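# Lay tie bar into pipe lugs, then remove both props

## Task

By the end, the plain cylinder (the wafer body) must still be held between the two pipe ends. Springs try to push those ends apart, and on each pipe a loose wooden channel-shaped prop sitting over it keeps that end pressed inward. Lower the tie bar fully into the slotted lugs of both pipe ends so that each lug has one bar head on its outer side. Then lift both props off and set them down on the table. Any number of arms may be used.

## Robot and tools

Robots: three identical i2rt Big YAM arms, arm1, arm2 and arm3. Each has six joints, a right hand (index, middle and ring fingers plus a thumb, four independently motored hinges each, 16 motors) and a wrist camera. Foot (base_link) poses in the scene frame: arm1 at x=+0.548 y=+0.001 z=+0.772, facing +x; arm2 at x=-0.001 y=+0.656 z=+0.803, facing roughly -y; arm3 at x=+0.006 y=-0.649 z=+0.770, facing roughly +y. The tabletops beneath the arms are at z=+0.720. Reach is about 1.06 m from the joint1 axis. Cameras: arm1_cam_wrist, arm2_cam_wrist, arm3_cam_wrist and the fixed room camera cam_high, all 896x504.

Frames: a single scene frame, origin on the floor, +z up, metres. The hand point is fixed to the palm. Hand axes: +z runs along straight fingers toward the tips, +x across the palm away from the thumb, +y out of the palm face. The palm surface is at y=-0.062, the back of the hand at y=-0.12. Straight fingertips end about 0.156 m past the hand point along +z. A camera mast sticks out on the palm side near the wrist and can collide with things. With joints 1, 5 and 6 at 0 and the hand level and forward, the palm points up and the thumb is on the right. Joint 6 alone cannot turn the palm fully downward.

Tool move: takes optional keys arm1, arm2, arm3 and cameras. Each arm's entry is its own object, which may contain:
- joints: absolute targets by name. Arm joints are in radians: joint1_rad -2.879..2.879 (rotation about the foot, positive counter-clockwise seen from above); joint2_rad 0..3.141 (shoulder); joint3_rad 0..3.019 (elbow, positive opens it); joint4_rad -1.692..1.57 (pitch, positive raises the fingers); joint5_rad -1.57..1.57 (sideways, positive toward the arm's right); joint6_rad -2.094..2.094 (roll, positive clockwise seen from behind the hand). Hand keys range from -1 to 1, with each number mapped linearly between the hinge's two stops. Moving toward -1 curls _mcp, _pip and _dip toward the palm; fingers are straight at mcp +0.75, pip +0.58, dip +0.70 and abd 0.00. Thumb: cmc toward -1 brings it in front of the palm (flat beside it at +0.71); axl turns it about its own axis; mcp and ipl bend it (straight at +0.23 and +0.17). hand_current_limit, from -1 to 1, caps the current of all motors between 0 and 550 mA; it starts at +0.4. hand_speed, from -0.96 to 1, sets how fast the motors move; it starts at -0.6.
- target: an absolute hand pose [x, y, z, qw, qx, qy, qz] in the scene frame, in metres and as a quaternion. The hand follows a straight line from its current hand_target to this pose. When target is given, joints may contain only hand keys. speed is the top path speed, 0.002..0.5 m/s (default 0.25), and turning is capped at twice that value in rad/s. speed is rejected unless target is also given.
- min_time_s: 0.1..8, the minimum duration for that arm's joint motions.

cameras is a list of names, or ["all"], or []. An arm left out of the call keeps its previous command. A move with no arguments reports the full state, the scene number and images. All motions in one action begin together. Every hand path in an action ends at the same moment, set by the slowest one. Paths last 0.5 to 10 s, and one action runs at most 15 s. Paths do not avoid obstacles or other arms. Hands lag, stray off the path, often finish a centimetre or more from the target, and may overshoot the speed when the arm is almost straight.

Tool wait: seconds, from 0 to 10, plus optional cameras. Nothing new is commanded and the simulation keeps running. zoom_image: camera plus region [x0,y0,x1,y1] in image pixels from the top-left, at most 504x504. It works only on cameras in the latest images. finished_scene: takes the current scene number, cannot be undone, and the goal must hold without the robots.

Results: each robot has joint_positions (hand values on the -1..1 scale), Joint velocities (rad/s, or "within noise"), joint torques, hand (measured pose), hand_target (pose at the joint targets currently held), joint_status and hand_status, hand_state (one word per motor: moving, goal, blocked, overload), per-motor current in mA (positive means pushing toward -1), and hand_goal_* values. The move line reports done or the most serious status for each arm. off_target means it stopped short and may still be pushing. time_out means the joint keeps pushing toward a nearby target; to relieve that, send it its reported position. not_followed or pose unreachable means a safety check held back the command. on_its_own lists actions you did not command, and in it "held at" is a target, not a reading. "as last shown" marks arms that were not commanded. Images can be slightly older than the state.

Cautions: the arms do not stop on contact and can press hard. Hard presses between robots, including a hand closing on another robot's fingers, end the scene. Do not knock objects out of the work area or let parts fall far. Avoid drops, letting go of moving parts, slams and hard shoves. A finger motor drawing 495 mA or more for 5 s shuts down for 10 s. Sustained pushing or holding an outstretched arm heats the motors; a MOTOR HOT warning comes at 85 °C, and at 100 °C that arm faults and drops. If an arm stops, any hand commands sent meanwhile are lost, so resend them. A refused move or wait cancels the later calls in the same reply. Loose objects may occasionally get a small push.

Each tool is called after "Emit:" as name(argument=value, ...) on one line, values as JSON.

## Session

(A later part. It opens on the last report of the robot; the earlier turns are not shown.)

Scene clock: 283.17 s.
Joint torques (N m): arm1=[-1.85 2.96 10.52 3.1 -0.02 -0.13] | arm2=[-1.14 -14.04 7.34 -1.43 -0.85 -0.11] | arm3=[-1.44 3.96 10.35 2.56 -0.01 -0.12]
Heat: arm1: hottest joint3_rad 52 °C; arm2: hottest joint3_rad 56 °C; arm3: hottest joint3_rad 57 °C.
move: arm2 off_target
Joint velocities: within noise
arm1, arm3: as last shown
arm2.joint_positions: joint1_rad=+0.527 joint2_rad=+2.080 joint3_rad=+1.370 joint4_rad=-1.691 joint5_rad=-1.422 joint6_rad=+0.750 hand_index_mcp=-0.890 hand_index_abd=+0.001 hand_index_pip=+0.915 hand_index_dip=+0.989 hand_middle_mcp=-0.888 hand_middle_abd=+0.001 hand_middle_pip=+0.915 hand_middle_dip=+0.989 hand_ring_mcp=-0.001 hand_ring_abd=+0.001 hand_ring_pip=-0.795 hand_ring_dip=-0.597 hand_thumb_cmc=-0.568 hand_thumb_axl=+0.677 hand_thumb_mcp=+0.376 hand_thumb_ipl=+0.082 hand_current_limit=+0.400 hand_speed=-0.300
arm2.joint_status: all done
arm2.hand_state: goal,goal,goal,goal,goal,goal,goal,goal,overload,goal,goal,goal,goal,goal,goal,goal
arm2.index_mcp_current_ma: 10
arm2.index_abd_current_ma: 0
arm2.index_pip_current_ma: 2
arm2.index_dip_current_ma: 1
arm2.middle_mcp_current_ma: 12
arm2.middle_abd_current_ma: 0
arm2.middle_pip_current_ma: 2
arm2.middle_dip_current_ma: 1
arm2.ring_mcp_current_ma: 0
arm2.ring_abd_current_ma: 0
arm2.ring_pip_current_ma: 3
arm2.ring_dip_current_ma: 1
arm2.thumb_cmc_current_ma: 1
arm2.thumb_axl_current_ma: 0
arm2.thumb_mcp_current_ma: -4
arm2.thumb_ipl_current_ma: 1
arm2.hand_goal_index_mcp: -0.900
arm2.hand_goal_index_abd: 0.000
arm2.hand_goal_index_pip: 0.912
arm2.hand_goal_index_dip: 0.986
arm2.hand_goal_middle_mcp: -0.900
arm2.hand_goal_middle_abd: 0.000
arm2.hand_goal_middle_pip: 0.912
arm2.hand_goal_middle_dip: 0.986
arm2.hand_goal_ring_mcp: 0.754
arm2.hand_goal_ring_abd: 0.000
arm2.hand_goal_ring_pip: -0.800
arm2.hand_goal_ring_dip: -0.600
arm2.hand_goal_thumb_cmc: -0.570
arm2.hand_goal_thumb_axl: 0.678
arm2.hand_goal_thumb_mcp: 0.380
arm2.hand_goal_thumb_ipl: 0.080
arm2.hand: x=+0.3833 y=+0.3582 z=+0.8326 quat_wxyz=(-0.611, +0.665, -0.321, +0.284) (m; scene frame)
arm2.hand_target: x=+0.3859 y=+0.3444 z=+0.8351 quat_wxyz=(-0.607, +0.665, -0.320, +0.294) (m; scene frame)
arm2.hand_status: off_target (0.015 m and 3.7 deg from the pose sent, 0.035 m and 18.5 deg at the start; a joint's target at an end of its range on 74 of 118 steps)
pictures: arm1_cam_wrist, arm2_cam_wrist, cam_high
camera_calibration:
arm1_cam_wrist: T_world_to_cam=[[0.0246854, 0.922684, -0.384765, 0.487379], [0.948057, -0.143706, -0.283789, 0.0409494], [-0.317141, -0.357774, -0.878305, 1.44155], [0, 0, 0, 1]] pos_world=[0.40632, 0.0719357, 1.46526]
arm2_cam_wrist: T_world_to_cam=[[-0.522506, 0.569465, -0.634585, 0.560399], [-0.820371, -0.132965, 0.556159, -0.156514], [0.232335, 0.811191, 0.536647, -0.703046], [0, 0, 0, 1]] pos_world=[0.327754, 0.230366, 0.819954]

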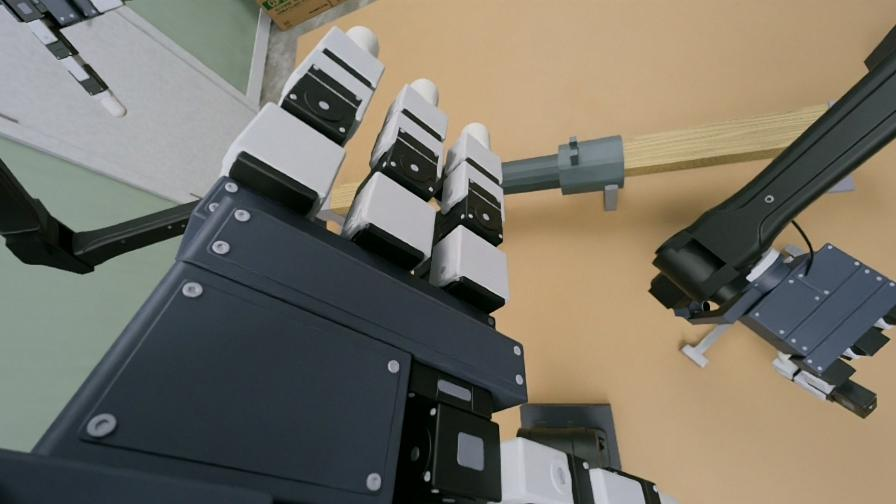

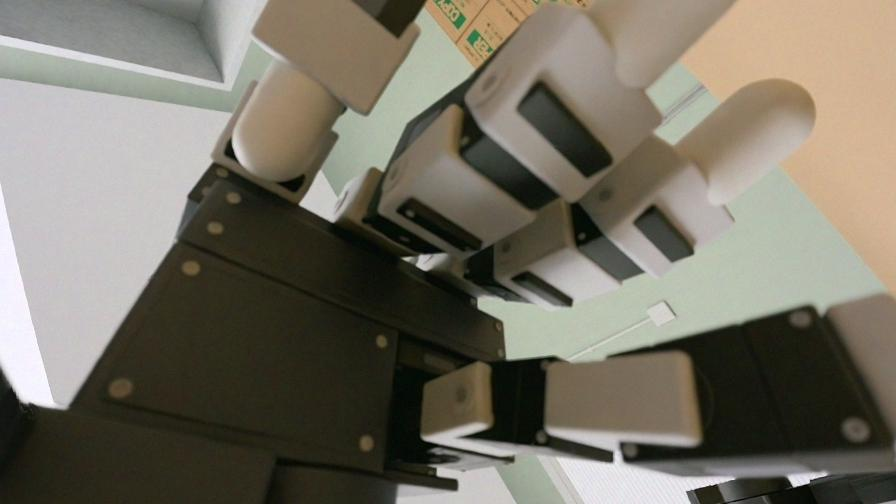

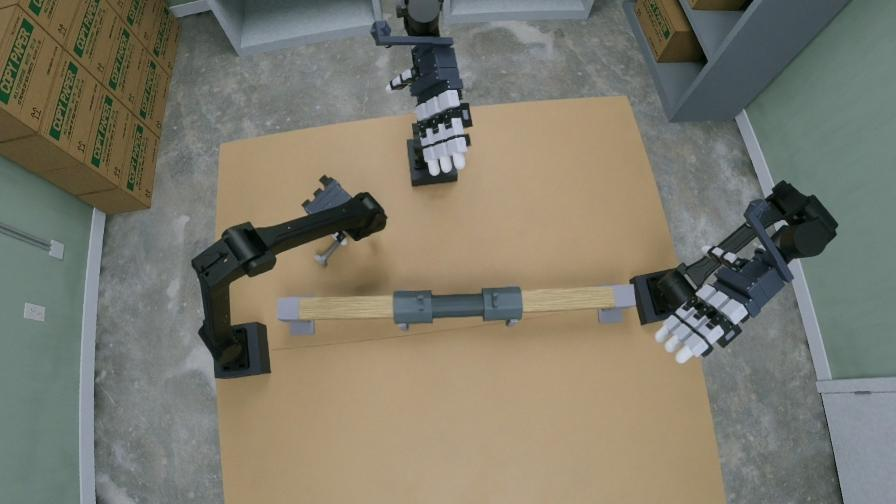

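Emit:
move(arm2={"target": [0.390, 0.338, 0.795, -0.597, 0.6868, -0.313, 0.272], "speed": 0.06}, cameras=["arm1_cam_wrist", "arm2_cam_wrist", "cam_high"])

Emit:
zoom_image(camera="cam_high", region=[300, 200, 380, 280])

Emit:
zoom_image(camera="arm1_cam_wrist", region=[660, 230, 896, 420])

Scene clock: 422.03 s.
Joint torques (N m): arm1=[-1.67 1.03 10.76 2.71 0.03 -0.09] | arm2=[0.09 -14.56 7.28 -0.39 -0.57 0.14] | arm3=[-1.49 4.13 10.37 2.58 -0.02 -0.13]
Heat: arm1: hottest joint3_rad 52 °C; arm2: hottest joint3_rad 55 °C; arm3: hottest joint3_rad 58 °C.
move: arm2 off_target
Joint velocities: within noise
arm1, arm3: as last shown
arm2.joint_positions: joint1_rad=+0.527 joint2_rad=+2.148 joint3_rad=+1.398 joint4_rad=-1.606 joint5_rad=-1.371 joint6_rad=+0.799 hand_index_mcp=-0.890 hand_index_abd=+0.001 hand_index_pip=+0.915 hand_index_dip=+0.989 hand_middle_mcp=-0.888 hand_middle_abd=+0.001 hand_middle_pip=+0.915 hand_middle_dip=+0.989 hand_ring_mcp=-0.014 hand_ring_abd=+0.001 hand_ring_pip=-0.795 hand_ring_dip=-0.597 hand_thumb_cmc=-0.568 hand_thumb_axl=+0.677 hand_thumb_mcp=+0.376 hand_thumb_ipl=+0.082 hand_current_limit=+0.400 hand_speed=-0.300
arm2.joint_status: not commanded
arm2.hand_state: goal,goal,goal,goal,goal,goal,goal,goal,overload,goal,goal,goal,goal,goal,goal,goal
arm2.index_mcp_current_ma: 10
arm2.index_abd_current_ma: 0
arm2.index_pip_current_ma: 2
arm2.index_dip_current_ma: 1
arm2.middle_mcp_current_ma: 12
arm2.middle_abd_current_ma: 0
arm2.middle_pip_current_ma: 2
arm2.middle_dip_current_ma: 1
arm2.ring_mcp_current_ma: 0
arm2.ring_abd_current_ma: 0
arm2.ring_pip_current_ma: 3
arm2.ring_dip_current_ma: 1
arm2.thumb_cmc_current_ma: 1
arm2.thumb_axl_current_ma: 0
arm2.thumb_mcp_current_ma: -4
arm2.thumb_ipl_current_ma: 1
arm2.hand_goal_index_mcp: -0.900
arm2.hand_goal_index_abd: 0.000
arm2.hand_goal_index_pip: 0.912
arm2.hand_goal_index_dip: 0.986
arm2.hand_goal_middle_mcp: -0.900
arm2.hand_goal_middle_abd: 0.000
arm2.hand_goal_middle_pip: 0.912
arm2.hand_goal_middle_dip: 0.986
arm2.hand_goal_ring_mcp: 0.754
arm2.hand_goal_ring_abd: 0.000
arm2.hand_goal_ring_pip: -0.800
arm2.hand_goal_ring_dip: -0.600
arm2.hand_goal_thumb_cmc: -0.570
arm2.hand_goal_thumb_axl: 0.678
arm2.hand_goal_thumb_mcp: 0.380
arm2.hand_goal_thumb_ipl: 0.080
arm2.hand: x=+0.3826 y=+0.3495 z=+0.7956 quat_wxyz=(-0.603, +0.682, -0.318, +0.267) (m; scene frame)
arm2.hand_target: x=+0.3897 y=+0.3382 z=+0.7953 quat_wxyz=(-0.597, +0.687, -0.313, +0.272) (m; scene frame)
arm2.hand_status: off_target (0.014 m and 1.2 deg from the pose sent, 0.043 m and 3.4 deg at the start)
pictures: arm1_cam_wrist, arm2_cam_wrist, cam_high
camera_calibration:
arm1_cam_wrist: T_world_to_cam=[[0.0246854, 0.922684, -0.384765, 0.487379], [0.948057, -0.143706, -0.283789, 0.0409494], [-0.317141, -0.357774, -0.878305, 1.44155], [0, 0, 0, 1]] pos_world=[0.40632, 0.0719357, 1.46526]
arm2_cam_wrist: T_world_to_cam=[[-0.56156, 0.539517, -0.627353, 0.56119], [-0.796076, -0.145524, 0.58744, -0.167446], [0.225639, 0.829303, 0.511217, -0.659463], [0, 0, 0, 1]] pos_world=[0.330642, 0.219756, 0.787557]

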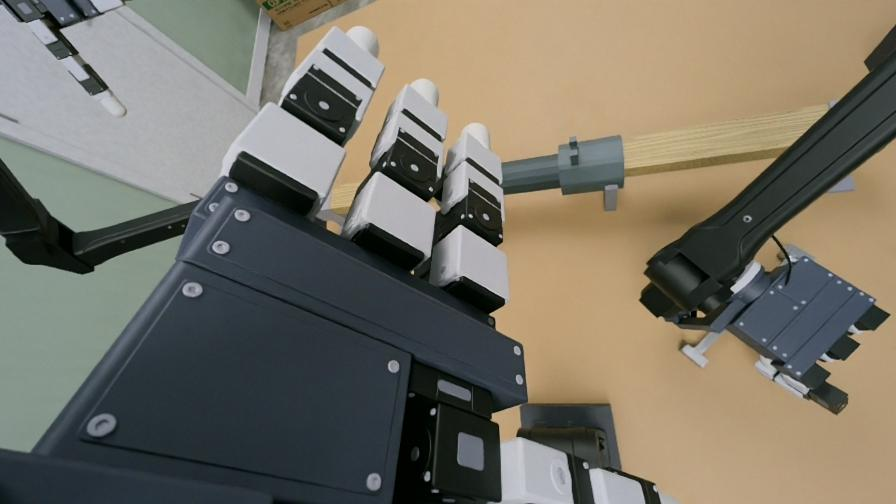

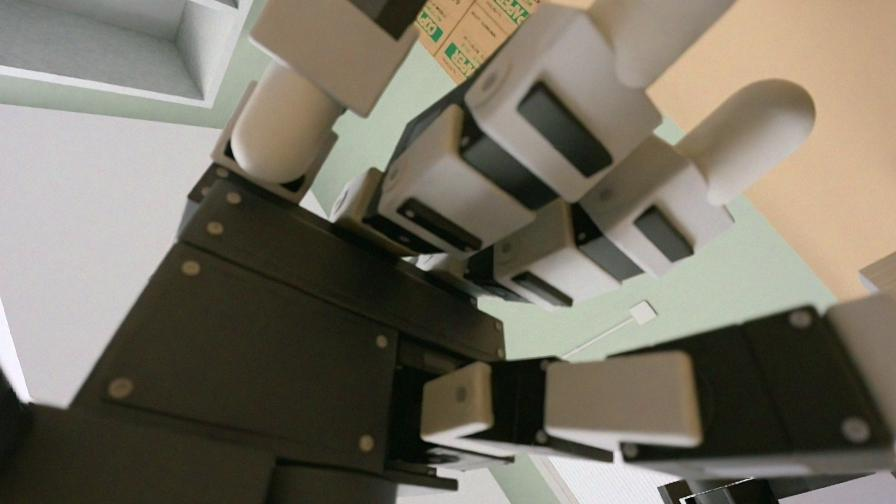

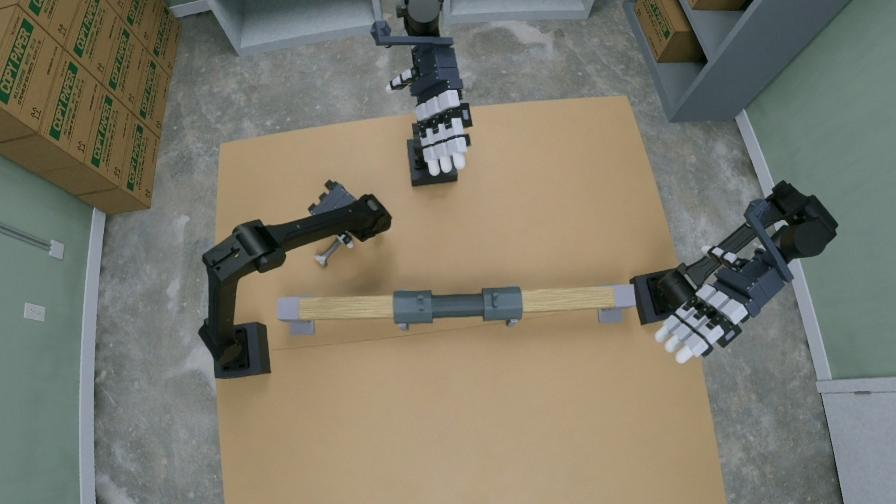

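Scaled by 6.300 from the camera's 896x504 image, which has a finer 1280x720 frame.

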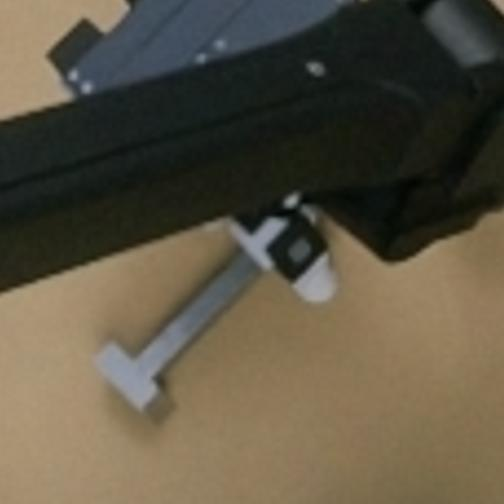

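Scaled by 2.136 from the camera's 896x504 image, which has a finer 1280x720 frame.

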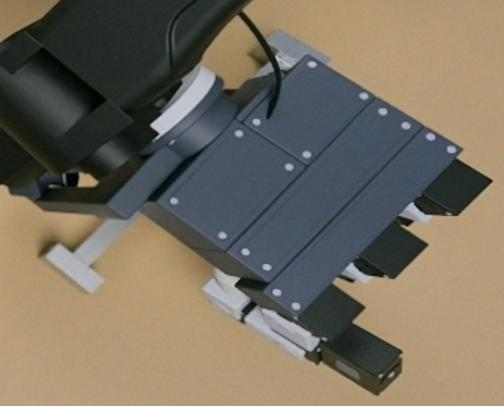

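Emit:
move(arm2={"target": [0.391, 0.338, 0.785, -0.597, 0.6868, -0.313, 0.272], "speed": 0.04})

Emit:
move(arm2={"joints": {"hand_index_mcp": -0.975, "hand_middle_mcp": -0.975, "hand_thumb_mcp": 0.24, "hand_thumb_ipl": 0.08, "hand_speed": -0.7, "hand_current_limit": 0.4}}, cameras=["arm1_cam_wrist", "arm2_cam_wrist", "cam_high"])

Emit:
zoom_image(camera="cam_high", region=[300, 200, 380, 280])

Scene clock: 444.63 s.
Joint torques (N m): arm1=[-1.85 1.32 11 2.85 0.08 -0.12] | arm2=[0.15 -14.92 7.12 -0.25 -0.61 0.16] | arm3=[-1.44 3.96 10.37 2.56 -0.01 -0.13]
Heat: arm1: hottest joint3_rad 52 °C; arm2: hottest joint3_rad 54 °C; arm3: hottest joint3_rad 58 °C.
move: arm2 off_target
Joint velocities: within noise
arm1, arm3: as last shown
arm2.joint_positions: joint1_rad=+0.527 joint2_rad=+2.162 joint3_rad=+1.398 joint4_rad=-1.583 joint5_rad=-1.371 joint6_rad=+0.805 hand_index_mcp=-0.890 hand_index_abd=+0.001 hand_index_pip=+0.915 hand_index_dip=+0.989 hand_middle_mcp=-0.888 hand_middle_abd=+0.001 hand_middle_pip=+0.915 hand_middle_dip=+0.989 hand_ring_mcp=-0.014 hand_ring_abd=+0.001 hand_ring_pip=-0.795 hand_ring_dip=-0.597 hand_thumb_cmc=-0.568 hand_thumb_axl=+0.677 hand_thumb_mcp=+0.376 hand_thumb_ipl=+0.082 hand_current_limit=+0.400 hand_speed=-0.300
arm2.joint_status: not commanded
arm2.hand_state: goal,goal,goal,goal,goal,goal,goal,goal,overload,goal,goal,goal,goal,goal,goal,goal
arm2.index_mcp_current_ma: 10
arm2.index_abd_current_ma: 0
arm2.index_pip_current_ma: 2
arm2.index_dip_current_ma: 1
arm2.middle_mcp_current_ma: 12
arm2.middle_abd_current_ma: 0
arm2.middle_pip_current_ma: 2
arm2.middle_dip_current_ma: 1
arm2.ring_mcp_current_ma: 0
arm2.ring_abd_current_ma: 0
arm2.ring_pip_current_ma: 3
arm2.ring_dip_current_ma: 1
arm2.thumb_cmc_current_ma: 1
arm2.thumb_axl_current_ma: 0
arm2.thumb_mcp_current_ma: -4
arm2.thumb_ipl_current_ma: 1
arm2.hand_goal_index_mcp: -0.900
arm2.hand_goal_index_abd: 0.000
arm2.hand_goal_index_pip: 0.912
arm2.hand_goal_index_dip: 0.986
arm2.hand_goal_middle_mcp: -0.900
arm2.hand_goal_middle_abd: 0.000
arm2.hand_goal_middle_pip: 0.912
arm2.hand_goal_middle_dip: 0.986
arm2.hand_goal_ring_mcp: 0.754
arm2.hand_goal_ring_abd: 0.000
arm2.hand_goal_ring_pip: -0.800
arm2.hand_goal_ring_dip: -0.600
arm2.hand_goal_thumb_cmc: -0.570
arm2.hand_goal_thumb_axl: 0.678
arm2.hand_goal_thumb_mcp: 0.380
arm2.hand_goal_thumb_ipl: 0.080
arm2.hand: x=+0.3832 y=+0.3486 z=+0.7868 quat_wxyz=(-0.602, +0.682, -0.318, +0.268) (m; scene frame)
arm2.hand_target: x=+0.3908 y=+0.3382 z=+0.7853 quat_wxyz=(-0.597, +0.687, -0.313, +0.272) (m; scene frame)
arm2.hand_status: off_target (0.013 m and 1.1 deg from the pose sent, 0.018 m and 1.2 deg at the start)
pictures: none

Scene clock: 445.27 s.
Joint torques (N m): arm1=[-0.5 1.67 10.4 2.91 0.05 -0.13] | arm2=[0.09 -14.45 7.17 -0.31 -0.61 0.17] | arm3=[-1.44 4.07 10.39 2.58 0 -0.13]
Heat: arm1: hottest joint3_rad 52 °C; arm2: hottest joint3_rad 54 °C; arm3: hottest joint3_rad 58 °C.
move: arm2 done
Joint velocities: within noise
arm1, arm3: as last shown
arm2.joint_positions: joint1_rad=+0.527 joint2_rad=+2.162 joint3_rad=+1.398 joint4_rad=-1.582 joint5_rad=-1.371 joint6_rad=+0.806 hand_index_mcp=-0.962 hand_index_abd=+0.001 hand_index_pip=+0.915 hand_index_dip=+0.989 hand_middle_mcp=-0.960 hand_middle_abd=+0.001 hand_middle_pip=+0.915 hand_middle_dip=+0.989 hand_ring_mcp=-0.014 hand_ring_abd=+0.001 hand_ring_pip=-0.795 hand_ring_dip=-0.597 hand_thumb_cmc=-0.568 hand_thumb_axl=+0.677 hand_thumb_mcp=+0.242 hand_thumb_ipl=+0.082 hand_current_limit=+0.400 hand_speed=-0.700
arm2.joint_status: all done
arm2.hand_state: goal,goal,goal,goal,goal,goal,goal,goal,overload,goal,goal,goal,goal,goal,goal,goal
arm2.index_mcp_current_ma: 12
arm2.index_abd_current_ma: 0
arm2.index_pip_current_ma: 2
arm2.index_dip_current_ma: 1
arm2.middle_mcp_current_ma: 15
arm2.middle_abd_current_ma: 0
arm2.middle_pip_current_ma: 2
arm2.middle_dip_current_ma: 1
arm2.ring_mcp_current_ma: 0
arm2.ring_abd_current_ma: 0
arm2.ring_pip_current_ma: 3
arm2.ring_dip_current_ma: 1
arm2.thumb_cmc_current_ma: 1
arm2.thumb_axl_current_ma: 0
arm2.thumb_mcp_current_ma: 1
arm2.thumb_ipl_current_ma: 1
arm2.hand_goal_index_mcp: -0.974
arm2.hand_goal_index_abd: 0.000
arm2.hand_goal_index_pip: 0.912
arm2.hand_goal_index_dip: 0.986
arm2.hand_goal_middle_mcp: -0.974
arm2.hand_goal_middle_abd: 0.000
arm2.hand_goal_middle_pip: 0.912
arm2.hand_goal_middle_dip: 0.986
arm2.hand_goal_ring_mcp: 0.754
arm2.hand_goal_ring_abd: 0.000
arm2.hand_goal_ring_pip: -0.800
arm2.hand_goal_ring_dip: -0.600
arm2.hand_goal_thumb_cmc: -0.570
arm2.hand_goal_thumb_axl: 0.678
arm2.hand_goal_thumb_mcp: 0.240
arm2.hand_goal_thumb_ipl: 0.080
arm2.hand: x=+0.3832 y=+0.3486 z=+0.7868 quat_wxyz=(-0.602, +0.682, -0.318, +0.267) (m; scene frame)
arm2.hand_target: x=+0.3908 y=+0.3382 z=+0.7853 quat_wxyz=(-0.597, +0.687, -0.313, +0.272) (m; scene frame)
arm2.hand_status: not commanded
pictures: arm1_cam_wrist, arm2_cam_wrist, cam_high
camera_calibration:
arm1_cam_wrist: T_world_to_cam=[[0.0246854, 0.922684, -0.384765, 0.487379], [0.948057, -0.143706, -0.283789, 0.0409494], [-0.317141, -0.357774, -0.878305, 1.44155], [0, 0, 0, 1]] pos_world=[0.40632, 0.0719357, 1.46526]
arm2_cam_wrist: T_world_to_cam=[[-0.560654, 0.538478, -0.629054, 0.557873], [-0.796549, -0.143178, 0.587375, -0.162489], [0.226222, 0.830386, 0.509197, -0.653341], [0, 0, 0, 1]] pos_world=[0.331143, 0.218859, 0.779054]

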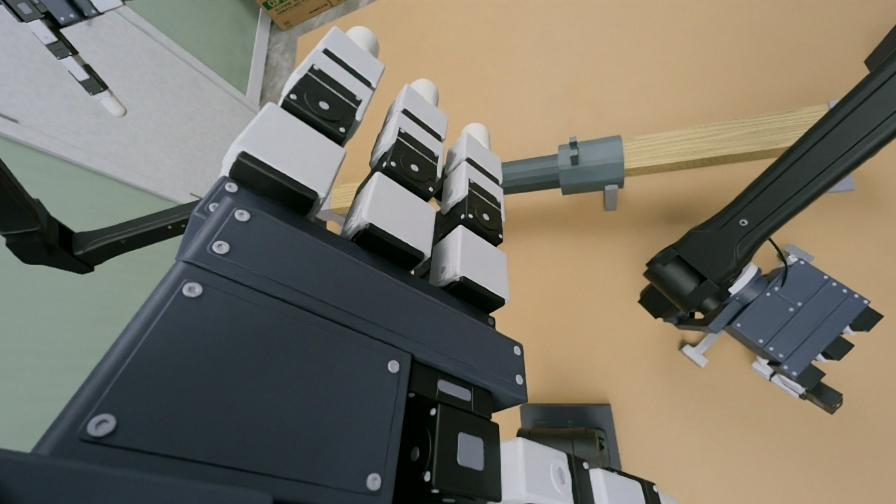

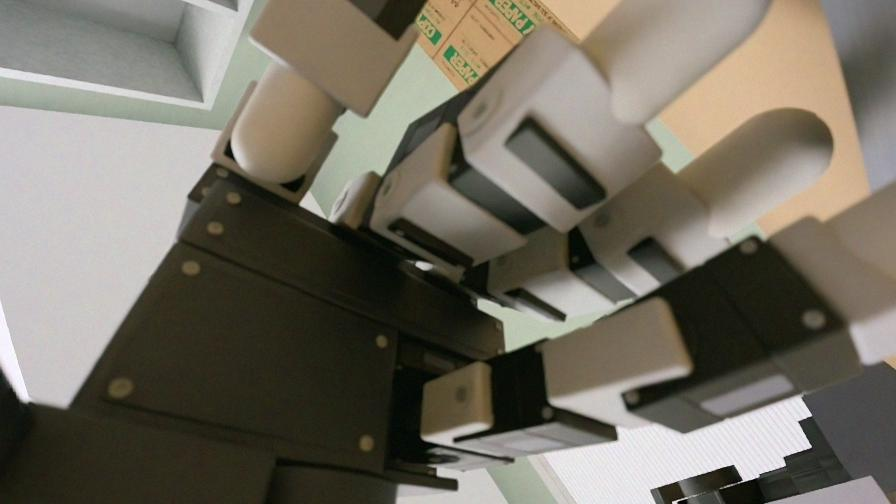

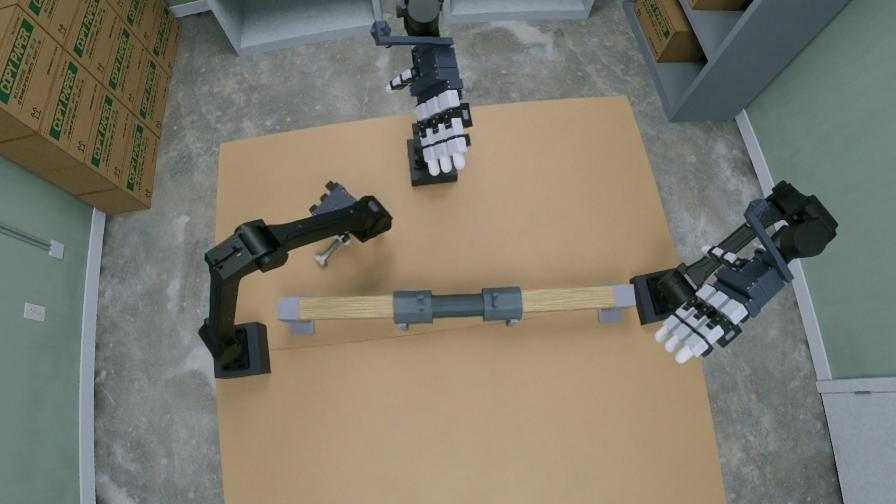

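Scaled by 6.300 from the camera's 896x504 image, which has a finer 1280x720 frame.

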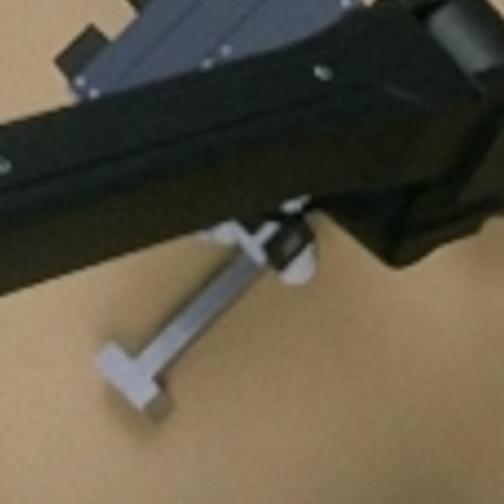

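Emit:
move(arm2={"target": [0.391, 0.338, 0.779, -0.597, 0.6868, -0.313, 0.272], "speed": 0.04, "joints": {"hand_thumb_mcp": 0.15, "hand_index_mcp": -0.99, "hand_middle_mcp": -0.99}}, cameras=["arm2_cam_wrist", "cam_high"])

Emit:
zoom_image(camera="cam_high", region=[300, 200, 380, 280])

Scene clock: 455.13 s.
Joint torques (N m): arm1=[-0.62 2.08 10.82 3.02 -0.04 -0.14] | arm2=[0.21 -13.68 7.1 -0.14 -0.64 0.06] | arm3=[-1.55 3.9 10.36 2.59 -0.01 -0.13]
Heat: arm1: hottest joint3_rad 53 °C; arm2: hottest joint3_rad 54 °C; arm3: hottest joint3_rad 58 °C.
move: arm2 off_target
Joint velocities: within noise
arm1: as last shown
arm2.joint_positions: joint1_rad=+0.527 joint2_rad=+2.162 joint3_rad=+1.398 joint4_rad=-1.575 joint5_rad=-1.370 joint6_rad=+0.817 hand_index_mcp=-0.976 hand_index_abd=+0.001 hand_index_pip=+0.920 hand_index_dip=+0.990 hand_middle_mcp=-0.975 hand_middle_abd=+0.001 hand_middle_pip=+0.918 hand_middle_dip=+0.989 hand_ring_mcp=-0.014 hand_ring_abd=+0.001 hand_ring_pip=-0.795 hand_ring_dip=-0.597 hand_thumb_cmc=-0.569 hand_thumb_axl=+0.677 hand_thumb_mcp=+0.183 hand_thumb_ipl=+0.088 hand_current_limit=+0.400 hand_speed=-0.700
arm2.joint_status: hand_thumb_mcp off_target (ended at +0.183, target +0.150); the others done
arm2.hand_state: goal,goal,goal,goal,goal,goal,goal,goal,overload,goal,goal,goal,goal,goal,blocked,goal
arm2.index_mcp_current_ma: 16
arm2.index_abd_current_ma: 0
arm2.index_pip_current_ma: 6
arm2.index_dip_current_ma: 2
arm2.middle_mcp_current_ma: 18
arm2.middle_abd_current_ma: 0
arm2.middle_pip_current_ma: 4
arm2.middle_dip_current_ma: 1
arm2.ring_mcp_current_ma: 0
arm2.ring_abd_current_ma: 0
arm2.ring_pip_current_ma: 3
arm2.ring_dip_current_ma: 1
arm2.thumb_cmc_current_ma: 0
arm2.thumb_axl_current_ma: 0
arm2.thumb_mcp_current_ma: 75
arm2.thumb_ipl_current_ma: 9
arm2.hand_goal_index_mcp: -0.990
arm2.hand_goal_index_abd: 0.000
arm2.hand_goal_index_pip: 0.912
arm2.hand_goal_index_dip: 0.986
arm2.hand_goal_middle_mcp: -0.990
arm2.hand_goal_middle_abd: 0.000
arm2.hand_goal_middle_pip: 0.912
arm2.hand_goal_middle_dip: 0.986
arm2.hand_goal_ring_mcp: 0.754
arm2.hand_goal_ring_abd: 0.000
arm2.hand_goal_ring_pip: -0.800
arm2.hand_goal_ring_dip: -0.600
arm2.hand_goal_thumb_cmc: -0.570
arm2.hand_goal_thumb_axl: 0.678
arm2.hand_goal_thumb_mcp: 0.150
arm2.hand_goal_thumb_ipl: 0.080
arm2.hand: x=+0.3832 y=+0.3482 z=+0.7863 quat_wxyz=(-0.602, +0.682, -0.319, +0.266) (m; scene frame)
arm2.hand_target: x=+0.3906 y=+0.3383 z=+0.7793 quat_wxyz=(-0.597, +0.687, -0.313, +0.272) (m; scene frame)
arm2.hand_status: off_target (0.015 m and 1.2 deg from the pose sent, 0.015 m and 1.1 deg at the start)
arm3.joint_positions: joint1_rad=+0.443 joint2_rad=+0.524 joint3_rad=+1.325 joint4_rad=-1.149 joint5_rad=-0.043 joint6_rad=+1.166 hand_index_mcp=+0.754 hand_index_abd=+0.001 hand_index_pip=+0.577 hand_index_dip=+0.696 hand_middle_mcp=+0.754 hand_middle_abd=+0.001 hand_middle_pip=+0.577 hand_middle_dip=+0.696 hand_ring_mcp=+0.754 hand_ring_abd=+0.001 hand_ring_pip=+0.577 hand_ring_dip=+0.696 hand_thumb_cmc=+0.714 hand_thumb_axl=+0.677 hand_thumb_mcp=+0.226 hand_thumb_ipl=+0.168 hand_current_limit=+0.400 hand_speed=-0.600
arm3.joint_status: not commanded
arm3.hand_state: goal,goal,goal,goal,goal,goal,goal,goal,goal,goal,goal,goal,goal,goal,goal,goal
arm3.index_mcp_current_ma: 0
arm3.index_abd_current_ma: 0
arm3.index_pip_current_ma: 0
arm3.index_dip_current_ma: 0
arm3.middle_mcp_current_ma: 0
arm3.middle_abd_current_ma: 0
arm3.middle_pip_current_ma: 0
arm3.middle_dip_current_ma: 0
arm3.ring_mcp_current_ma: 0
arm3.ring_abd_current_ma: 0
arm3.ring_pip_current_ma: 0
arm3.ring_dip_current_ma: 0
arm3.thumb_cmc_current_ma: 0
arm3.thumb_axl_current_ma: 0
arm3.thumb_mcp_current_ma: 0
arm3.thumb_ipl_current_ma: 0
arm3.hand_goal_index_mcp: 0.754
arm3.hand_goal_index_abd: 0.000
arm3.hand_goal_index_pip: 0.576
arm3.hand_goal_index_dip: 0.696
arm3.hand_goal_middle_mcp: 0.754
arm3.hand_goal_middle_abd: 0.000
arm3.hand_goal_middle_pip: 0.576
arm3.hand_goal_middle_dip: 0.696
arm3.hand_goal_ring_mcp: 0.754
arm3.hand_goal_ring_abd: 0.000
arm3.hand_goal_ring_pip: 0.576
arm3.hand_goal_ring_dip: 0.696
arm3.hand_goal_thumb_cmc: 0.714
arm3.hand_goal_thumb_axl: 0.678
arm3.hand_goal_thumb_mcp: 0.226
arm3.hand_goal_thumb_ipl: 0.168
arm3.hand: x=-0.0297 y=-0.4101 z=+1.3519 quat_wxyz=(-0.439, +0.259, +0.773, +0.379) (m; scene frame)
arm3.hand_target: x=-0.0277 y=-0.4139 z=+1.3638 quat_wxyz=(-0.447, +0.257, +0.765, +0.386) (m; scene frame)
arm3.hand_status: not commanded
pictures: arm2_cam_wrist, cam_high
camera_calibration:
arm2_cam_wrist: T_world_to_cam=[[-0.56257, 0.539841, -0.626168, 0.555703], [-0.794478, -0.143457, 0.590106, -0.165149], [0.228736, 0.829453, 0.509596, -0.653734], [0, 0, 0, 1]] pos_world=[0.330947, 0.218558, 0.778559]

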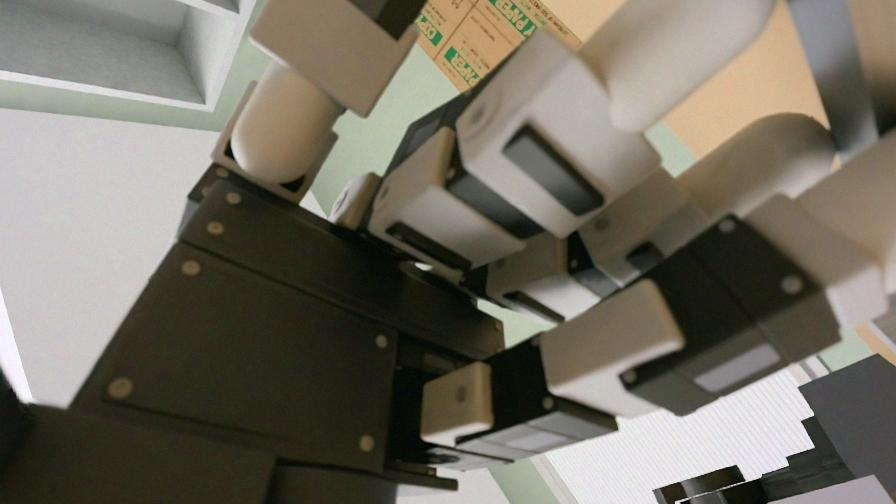

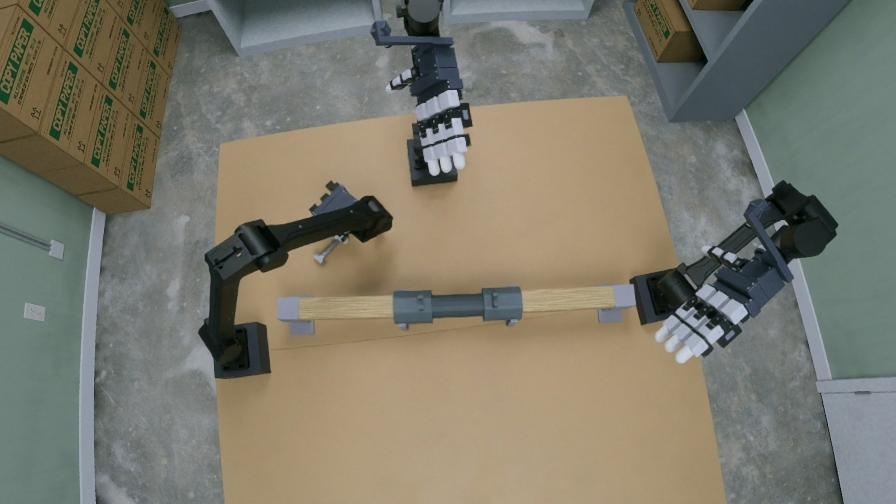

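Scaled by 6.300 from the camera's 896x504 image, which has a finer 1280x720 frame.

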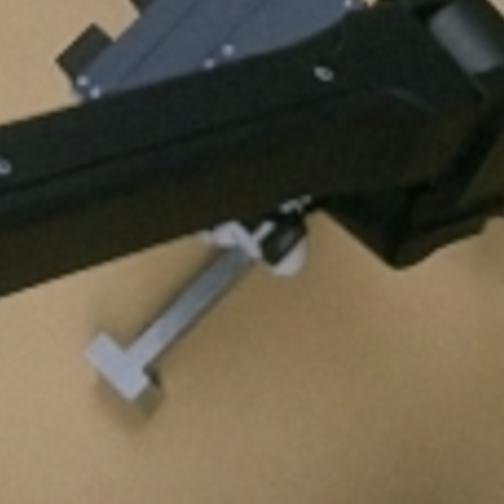

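Emit:
move(arm2={"joints": {"hand_current_limit": 0.5, "hand_thumb_mcp": 0.09, "hand_thumb_ipl": 0.05, "hand_index_mcp": -1.0, "hand_middle_mcp": -1.0, "hand_index_pip": 0.86, "hand_middle_pip": 0.86}}, cameras=["arm2_cam_wrist"])

Scene clock: 462.33 s.
Joint torques (N m): arm1=[-2.08 2.32 10.8 2.91 0.05 -0.09] | arm2=[0.21 -13.74 7.06 -0.08 -0.64 0.07] | arm3=[-1.55 3.9 10.36 2.55 -0.01 -0.13]
Heat: arm1: hottest joint3_rad 53 °C; arm2: hottest joint3_rad 54 °C; arm3: hottest joint3_rad 58 °C.
move: arm2 off_target
Joint velocities: within noise
arm1, arm3: as last shown
arm2.joint_positions: joint1_rad=+0.527 joint2_rad=+2.162 joint3_rad=+1.398 joint4_rad=-1.575 joint5_rad=-1.370 joint6_rad=+0.817 hand_index_mcp=-0.976 hand_index_abd=+0.001 hand_index_pip=+0.908 hand_index_dip=+0.996 hand_middle_mcp=-0.973 hand_middle_abd=+0.001 hand_middle_pip=+0.906 hand_middle_dip=+0.996 hand_ring_mcp=-0.014 hand_ring_abd=+0.001 hand_ring_pip=-0.795 hand_ring_dip=-0.597 hand_thumb_cmc=-0.569 hand_thumb_axl=+0.677 hand_thumb_mcp=+0.178 hand_thumb_ipl=+0.087 hand_current_limit=+0.500 hand_speed=-0.700
arm2.joint_status: hand_index_mcp off_target (ended at -0.976, target -1.000); hand_index_pip off_target (ended at +0.908, target +0.860); hand_middle_mcp off_target (ended at -0.973, target -1.000); hand_middle_pip off_target (ended at +0.906, target +0.860); hand_thumb_mcp off_target (ended at +0.178, target +0.090); hand_thumb_ipl off_target (ended at +0.087, target +0.050); the others done
arm2.hand_state: blocked,goal,blocked,goal,blocked,goal,blocked,goal,overload,goal,goal,goal,goal,goal,blocked,blocked
arm2.index_mcp_current_ma: 35
arm2.index_abd_current_ma: 0
arm2.index_pip_current_ma: 90
arm2.index_dip_current_ma: 9
arm2.middle_mcp_current_ma: 41
arm2.middle_abd_current_ma: 0
arm2.middle_pip_current_ma: 85
arm2.middle_dip_current_ma: 9
arm2.ring_mcp_current_ma: 0
arm2.ring_abd_current_ma: 0
arm2.ring_pip_current_ma: 3
arm2.ring_dip_current_ma: 1
arm2.thumb_cmc_current_ma: 0
arm2.thumb_axl_current_ma: 0
arm2.thumb_mcp_current_ma: 327
arm2.thumb_ipl_current_ma: 96
arm2.hand_goal_index_mcp: -1.000
arm2.hand_goal_index_abd: 0.000
arm2.hand_goal_index_pip: 0.860
arm2.hand_goal_index_dip: 0.986
arm2.hand_goal_middle_mcp: -1.000
arm2.hand_goal_middle_abd: 0.000
arm2.hand_goal_middle_pip: 0.860
arm2.hand_goal_middle_dip: 0.986
arm2.hand_goal_ring_mcp: 0.754
arm2.hand_goal_ring_abd: 0.000
arm2.hand_goal_ring_pip: -0.800
arm2.hand_goal_ring_dip: -0.600
arm2.hand_goal_thumb_cmc: -0.570
arm2.hand_goal_thumb_axl: 0.678
arm2.hand_goal_thumb_mcp: 0.090
arm2.hand_goal_thumb_ipl: 0.050
arm2.hand: x=+0.3832 y=+0.3483 z=+0.7863 quat_wxyz=(-0.602, +0.682, -0.320, +0.266) (m; scene frame)
arm2.hand_target: x=+0.3906 y=+0.3383 z=+0.7793 quat_wxyz=(-0.597, +0.687, -0.313, +0.272) (m; scene frame)
arm2.hand_status: not commanded
pictures: arm2_cam_wrist
camera_calibration:
arm2_cam_wrist: T_world_to_cam=[[-0.56279, 0.539982, -0.625848, 0.555497], [-0.794286, -0.143648, 0.590318, -0.165335], [0.228859, 0.829328, 0.509744, -0.653862], [0, 0, 0, 1]] pos_world=[0.330947, 0.218558, 0.778559]

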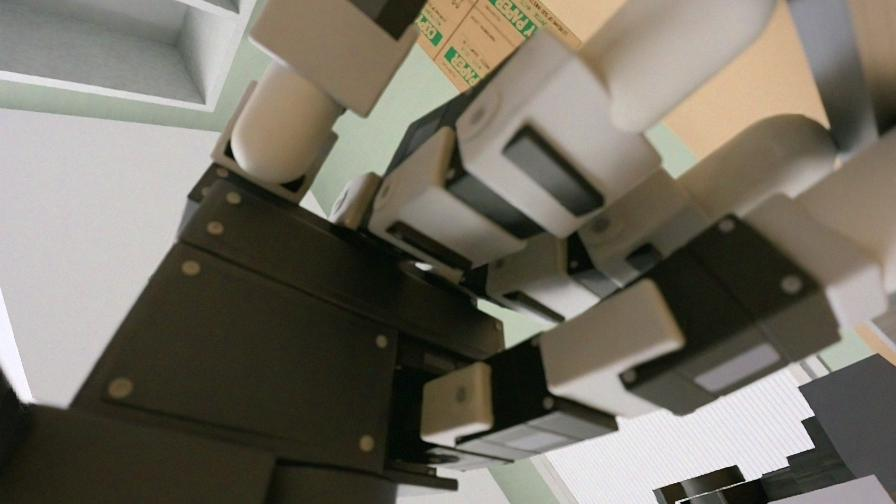

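Emit:
move(arm2={"target": [0.389, 0.340, 0.84, -0.597, 0.6868, -0.313, 0.272], "speed": 0.06}, cameras=["arm2_cam_wrist", "arm1_cam_wrist", "cam_high"])

Emit:
zoom_image(camera="arm1_cam_wrist", region=[640, 210, 896, 420])

Scene clock: 470.33 s.
Joint torques (N m): arm1=[-0.97 0.97 10.77 2.93 0.02 -0.09] | arm2=[0.21 -16.97 7.64 -1.39 -0.65 0.12] | arm3=[-1.49 3.96 10.39 2.59 -0.02 -0.13]
Heat: arm1: hottest joint3_rad 53 °C; arm2: hottest joint3_rad 54 °C; arm3: hottest joint3_rad 58 °C.
move: arm2 off_target
Joint velocities: within noise
arm1.joint_positions: joint1_rad=+0.012 joint2_rad=+0.529 joint3_rad=+1.363 joint4_rad=-1.256 joint5_rad=-0.064 joint6_rad=+1.052 hand_index_mcp=+0.755 hand_index_abd=+0.001 hand_index_pip=+0.577 hand_index_dip=+0.696 hand_middle_mcp=+0.755 hand_middle_abd=+0.001 hand_middle_pip=+0.577 hand_middle_dip=+0.696 hand_ring_mcp=+0.755 hand_ring_abd=+0.001 hand_ring_pip=+0.577 hand_ring_dip=+0.696 hand_thumb_cmc=+0.715 hand_thumb_axl=+0.677 hand_thumb_mcp=+0.226 hand_thumb_ipl=+0.168 hand_current_limit=+0.400 hand_speed=-0.600
arm1.joint_status: not commanded
arm1.hand_state: goal,goal,goal,goal,goal,goal,goal,goal,goal,goal,goal,goal,goal,goal,goal,goal
arm1.index_mcp_current_ma: 3
arm1.index_abd_current_ma: 1
arm1.index_pip_current_ma: 1
arm1.index_dip_current_ma: 0
arm1.middle_mcp_current_ma: 3
arm1.middle_abd_current_ma: 1
arm1.middle_pip_current_ma: 1
arm1.middle_dip_current_ma: 0
arm1.ring_mcp_current_ma: 3
arm1.ring_abd_current_ma: 1
arm1.ring_pip_current_ma: 1
arm1.ring_dip_current_ma: 0
arm1.thumb_cmc_current_ma: 2
arm1.thumb_axl_current_ma: -2
arm1.thumb_mcp_current_ma: 0
arm1.thumb_ipl_current_ma: -1
arm1.hand_goal_index_mcp: 0.754
arm1.hand_goal_index_abd: 0.000
arm1.hand_goal_index_pip: 0.576
arm1.hand_goal_index_dip: 0.696
arm1.hand_goal_middle_mcp: 0.754
arm1.hand_goal_middle_abd: 0.000
arm1.hand_goal_middle_pip: 0.576
arm1.hand_goal_middle_dip: 0.696
arm1.hand_goal_ring_mcp: 0.754
arm1.hand_goal_ring_abd: 0.000
arm1.hand_goal_ring_pip: 0.576
arm1.hand_goal_ring_dip: 0.696
arm1.hand_goal_thumb_cmc: 0.714
arm1.hand_goal_thumb_axl: 0.678
arm1.hand_goal_thumb_mcp: 0.226
arm1.hand_goal_thumb_ipl: 0.168
arm1.hand: x=+0.3236 y=+0.0736 z=+1.3528 quat_wxyz=(-0.533, -0.234, +0.805, +0.111) (m; scene frame)
arm1.hand_target: x=+0.3288 y=+0.0764 z=+1.3622 quat_wxyz=(-0.541, -0.228, +0.801, +0.117) (m; scene frame)
arm1.hand_status: not commanded
arm2.joint_positions: joint1_rad=+0.527 joint2_rad=+2.099 joint3_rad=+1.398 joint4_rad=-1.649 joint5_rad=-1.370 joint6_rad=+0.817 hand_index_mcp=-0.983 hand_index_abd=+0.000 hand_index_pip=+0.874 hand_index_dip=+0.992 hand_middle_mcp=-0.985 hand_middle_abd=+0.001 hand_middle_pip=+0.864 hand_middle_dip=+0.989 hand_ring_mcp=-0.014 hand_ring_abd=+0.001 hand_ring_pip=-0.795 hand_ring_dip=-0.597 hand_thumb_cmc=-0.570 hand_thumb_axl=+0.677 hand_thumb_mcp=+0.144 hand_thumb_ipl=+0.082 hand_current_limit=+0.500 hand_speed=-0.700
arm2.joint_status: not commanded
arm2.hand_state: goal,goal,goal,goal,goal,goal,goal,goal,overload,goal,goal,goal,goal,goal,blocked,blocked
arm2.index_mcp_current_ma: 22
arm2.index_abd_current_ma: 0
arm2.index_pip_current_ma: 14
arm2.index_dip_current_ma: 4
arm2.middle_mcp_current_ma: 18
arm2.middle_abd_current_ma: 0
arm2.middle_pip_current_ma: 3
arm2.middle_dip_current_ma: 1
arm2.ring_mcp_current_ma: 0
arm2.ring_abd_current_ma: 0
arm2.ring_pip_current_ma: 3
arm2.ring_dip_current_ma: 1
arm2.thumb_cmc_current_ma: 0
arm2.thumb_axl_current_ma: 0
arm2.thumb_mcp_current_ma: 156
arm2.thumb_ipl_current_ma: 77
arm2.hand_goal_index_mcp: -1.000
arm2.hand_goal_index_abd: 0.000
arm2.hand_goal_index_pip: 0.860
arm2.hand_goal_index_dip: 0.986
arm2.hand_goal_middle_mcp: -1.000
arm2.hand_goal_middle_abd: 0.000
arm2.hand_goal_middle_pip: 0.860
arm2.hand_goal_middle_dip: 0.986
arm2.hand_goal_ring_mcp: 0.754
arm2.hand_goal_ring_abd: 0.000
arm2.hand_goal_ring_pip: -0.800
arm2.hand_goal_ring_dip: -0.600
arm2.hand_goal_thumb_cmc: -0.570
arm2.hand_goal_thumb_axl: 0.678
arm2.hand_goal_thumb_mcp: 0.090
arm2.hand_goal_thumb_ipl: 0.050
arm2.on_its_own: hand_index_pip moved -0.035 to your old target +0.860; hand_middle_pip moved -0.042 to your old target +0.860; hand_thumb_mcp moved -0.034 toward your old target +0.090
arm2.hand: x=+0.3809 y=+0.3511 z=+0.8217 quat_wxyz=(-0.604, +0.680, -0.322, +0.263) (m; scene frame)
arm2.hand_target: x=+0.3886 y=+0.3405 z=+0.8400 quat_wxyz=(-0.597, +0.687, -0.313, +0.272) (m; scene frame)
arm2.hand_status: off_target (0.023 m and 1.9 deg from the pose sent, 0.055 m and 1.3 deg at the start)
arm3: as last shown
pictures: arm1_cam_wrist, arm2_cam_wrist, cam_high
camera_calibration:
arm1_cam_wrist: T_world_to_cam=[[0.0246854, 0.922684, -0.384765, 0.487379], [0.948057, -0.143706, -0.283789, 0.0409494], [-0.317141, -0.357774, -0.878305, 1.44155], [0, 0, 0, 1]] pos_world=[0.40632, 0.0719357, 1.46526]
arm2_cam_wrist: T_world_to_cam=[[-0.566383, 0.545584, -0.617696, 0.567501], [-0.790849, -0.14892, 0.593617, -0.189749], [0.231881, 0.824719, 0.51582, -0.678326], [0, 0, 0, 1]] pos_world=[0.328652, 0.221551, 0.813076]

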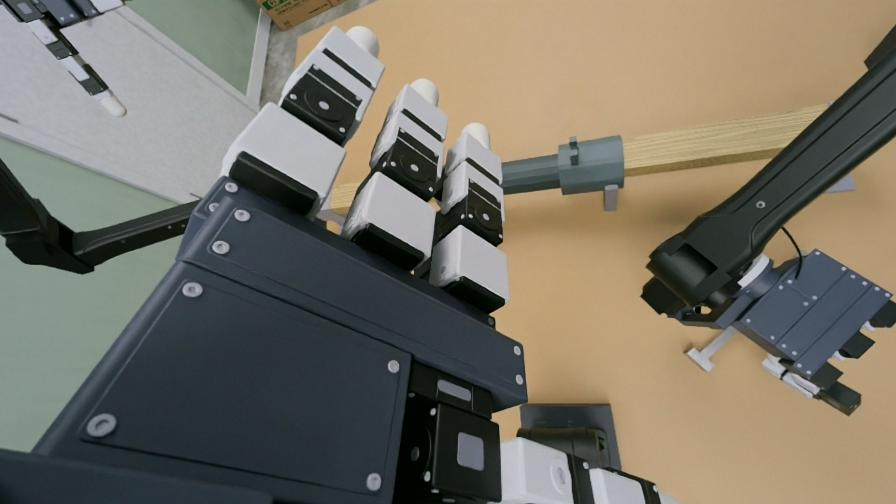

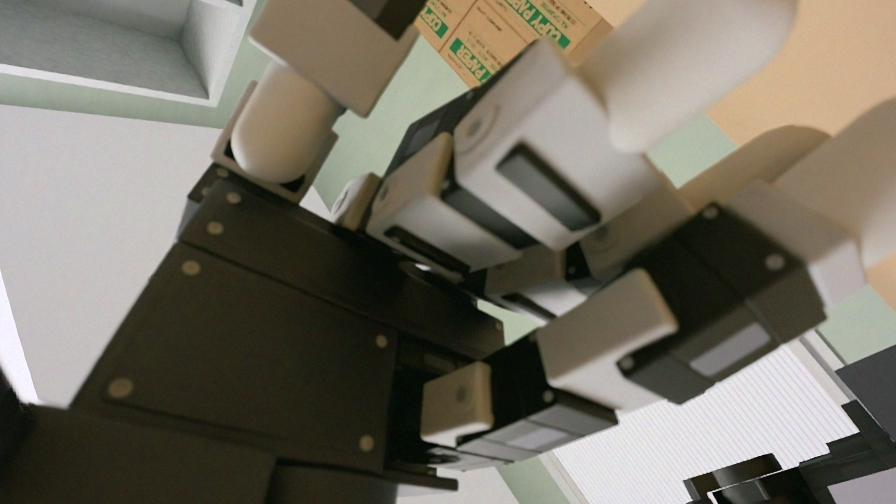

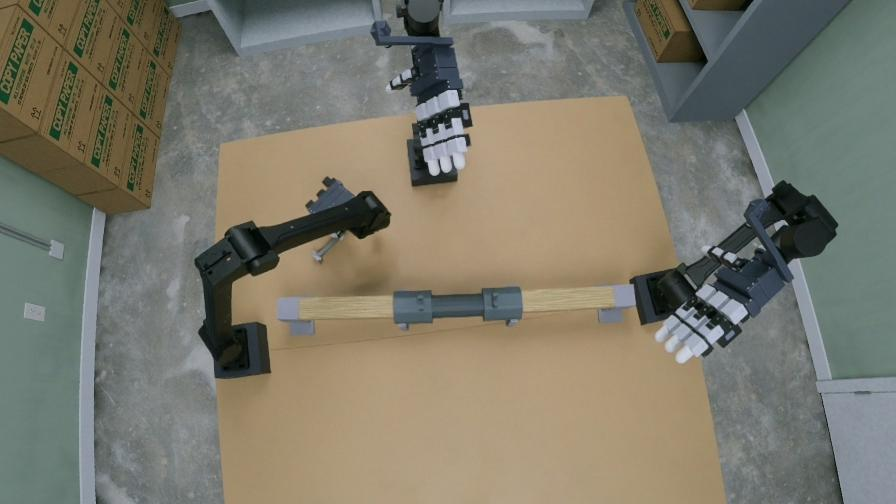

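Scaled by 1.969 from the camera's 896x504 image, which has a finer 1280x720 frame.

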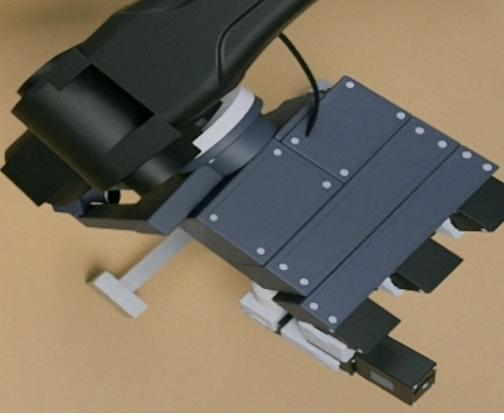

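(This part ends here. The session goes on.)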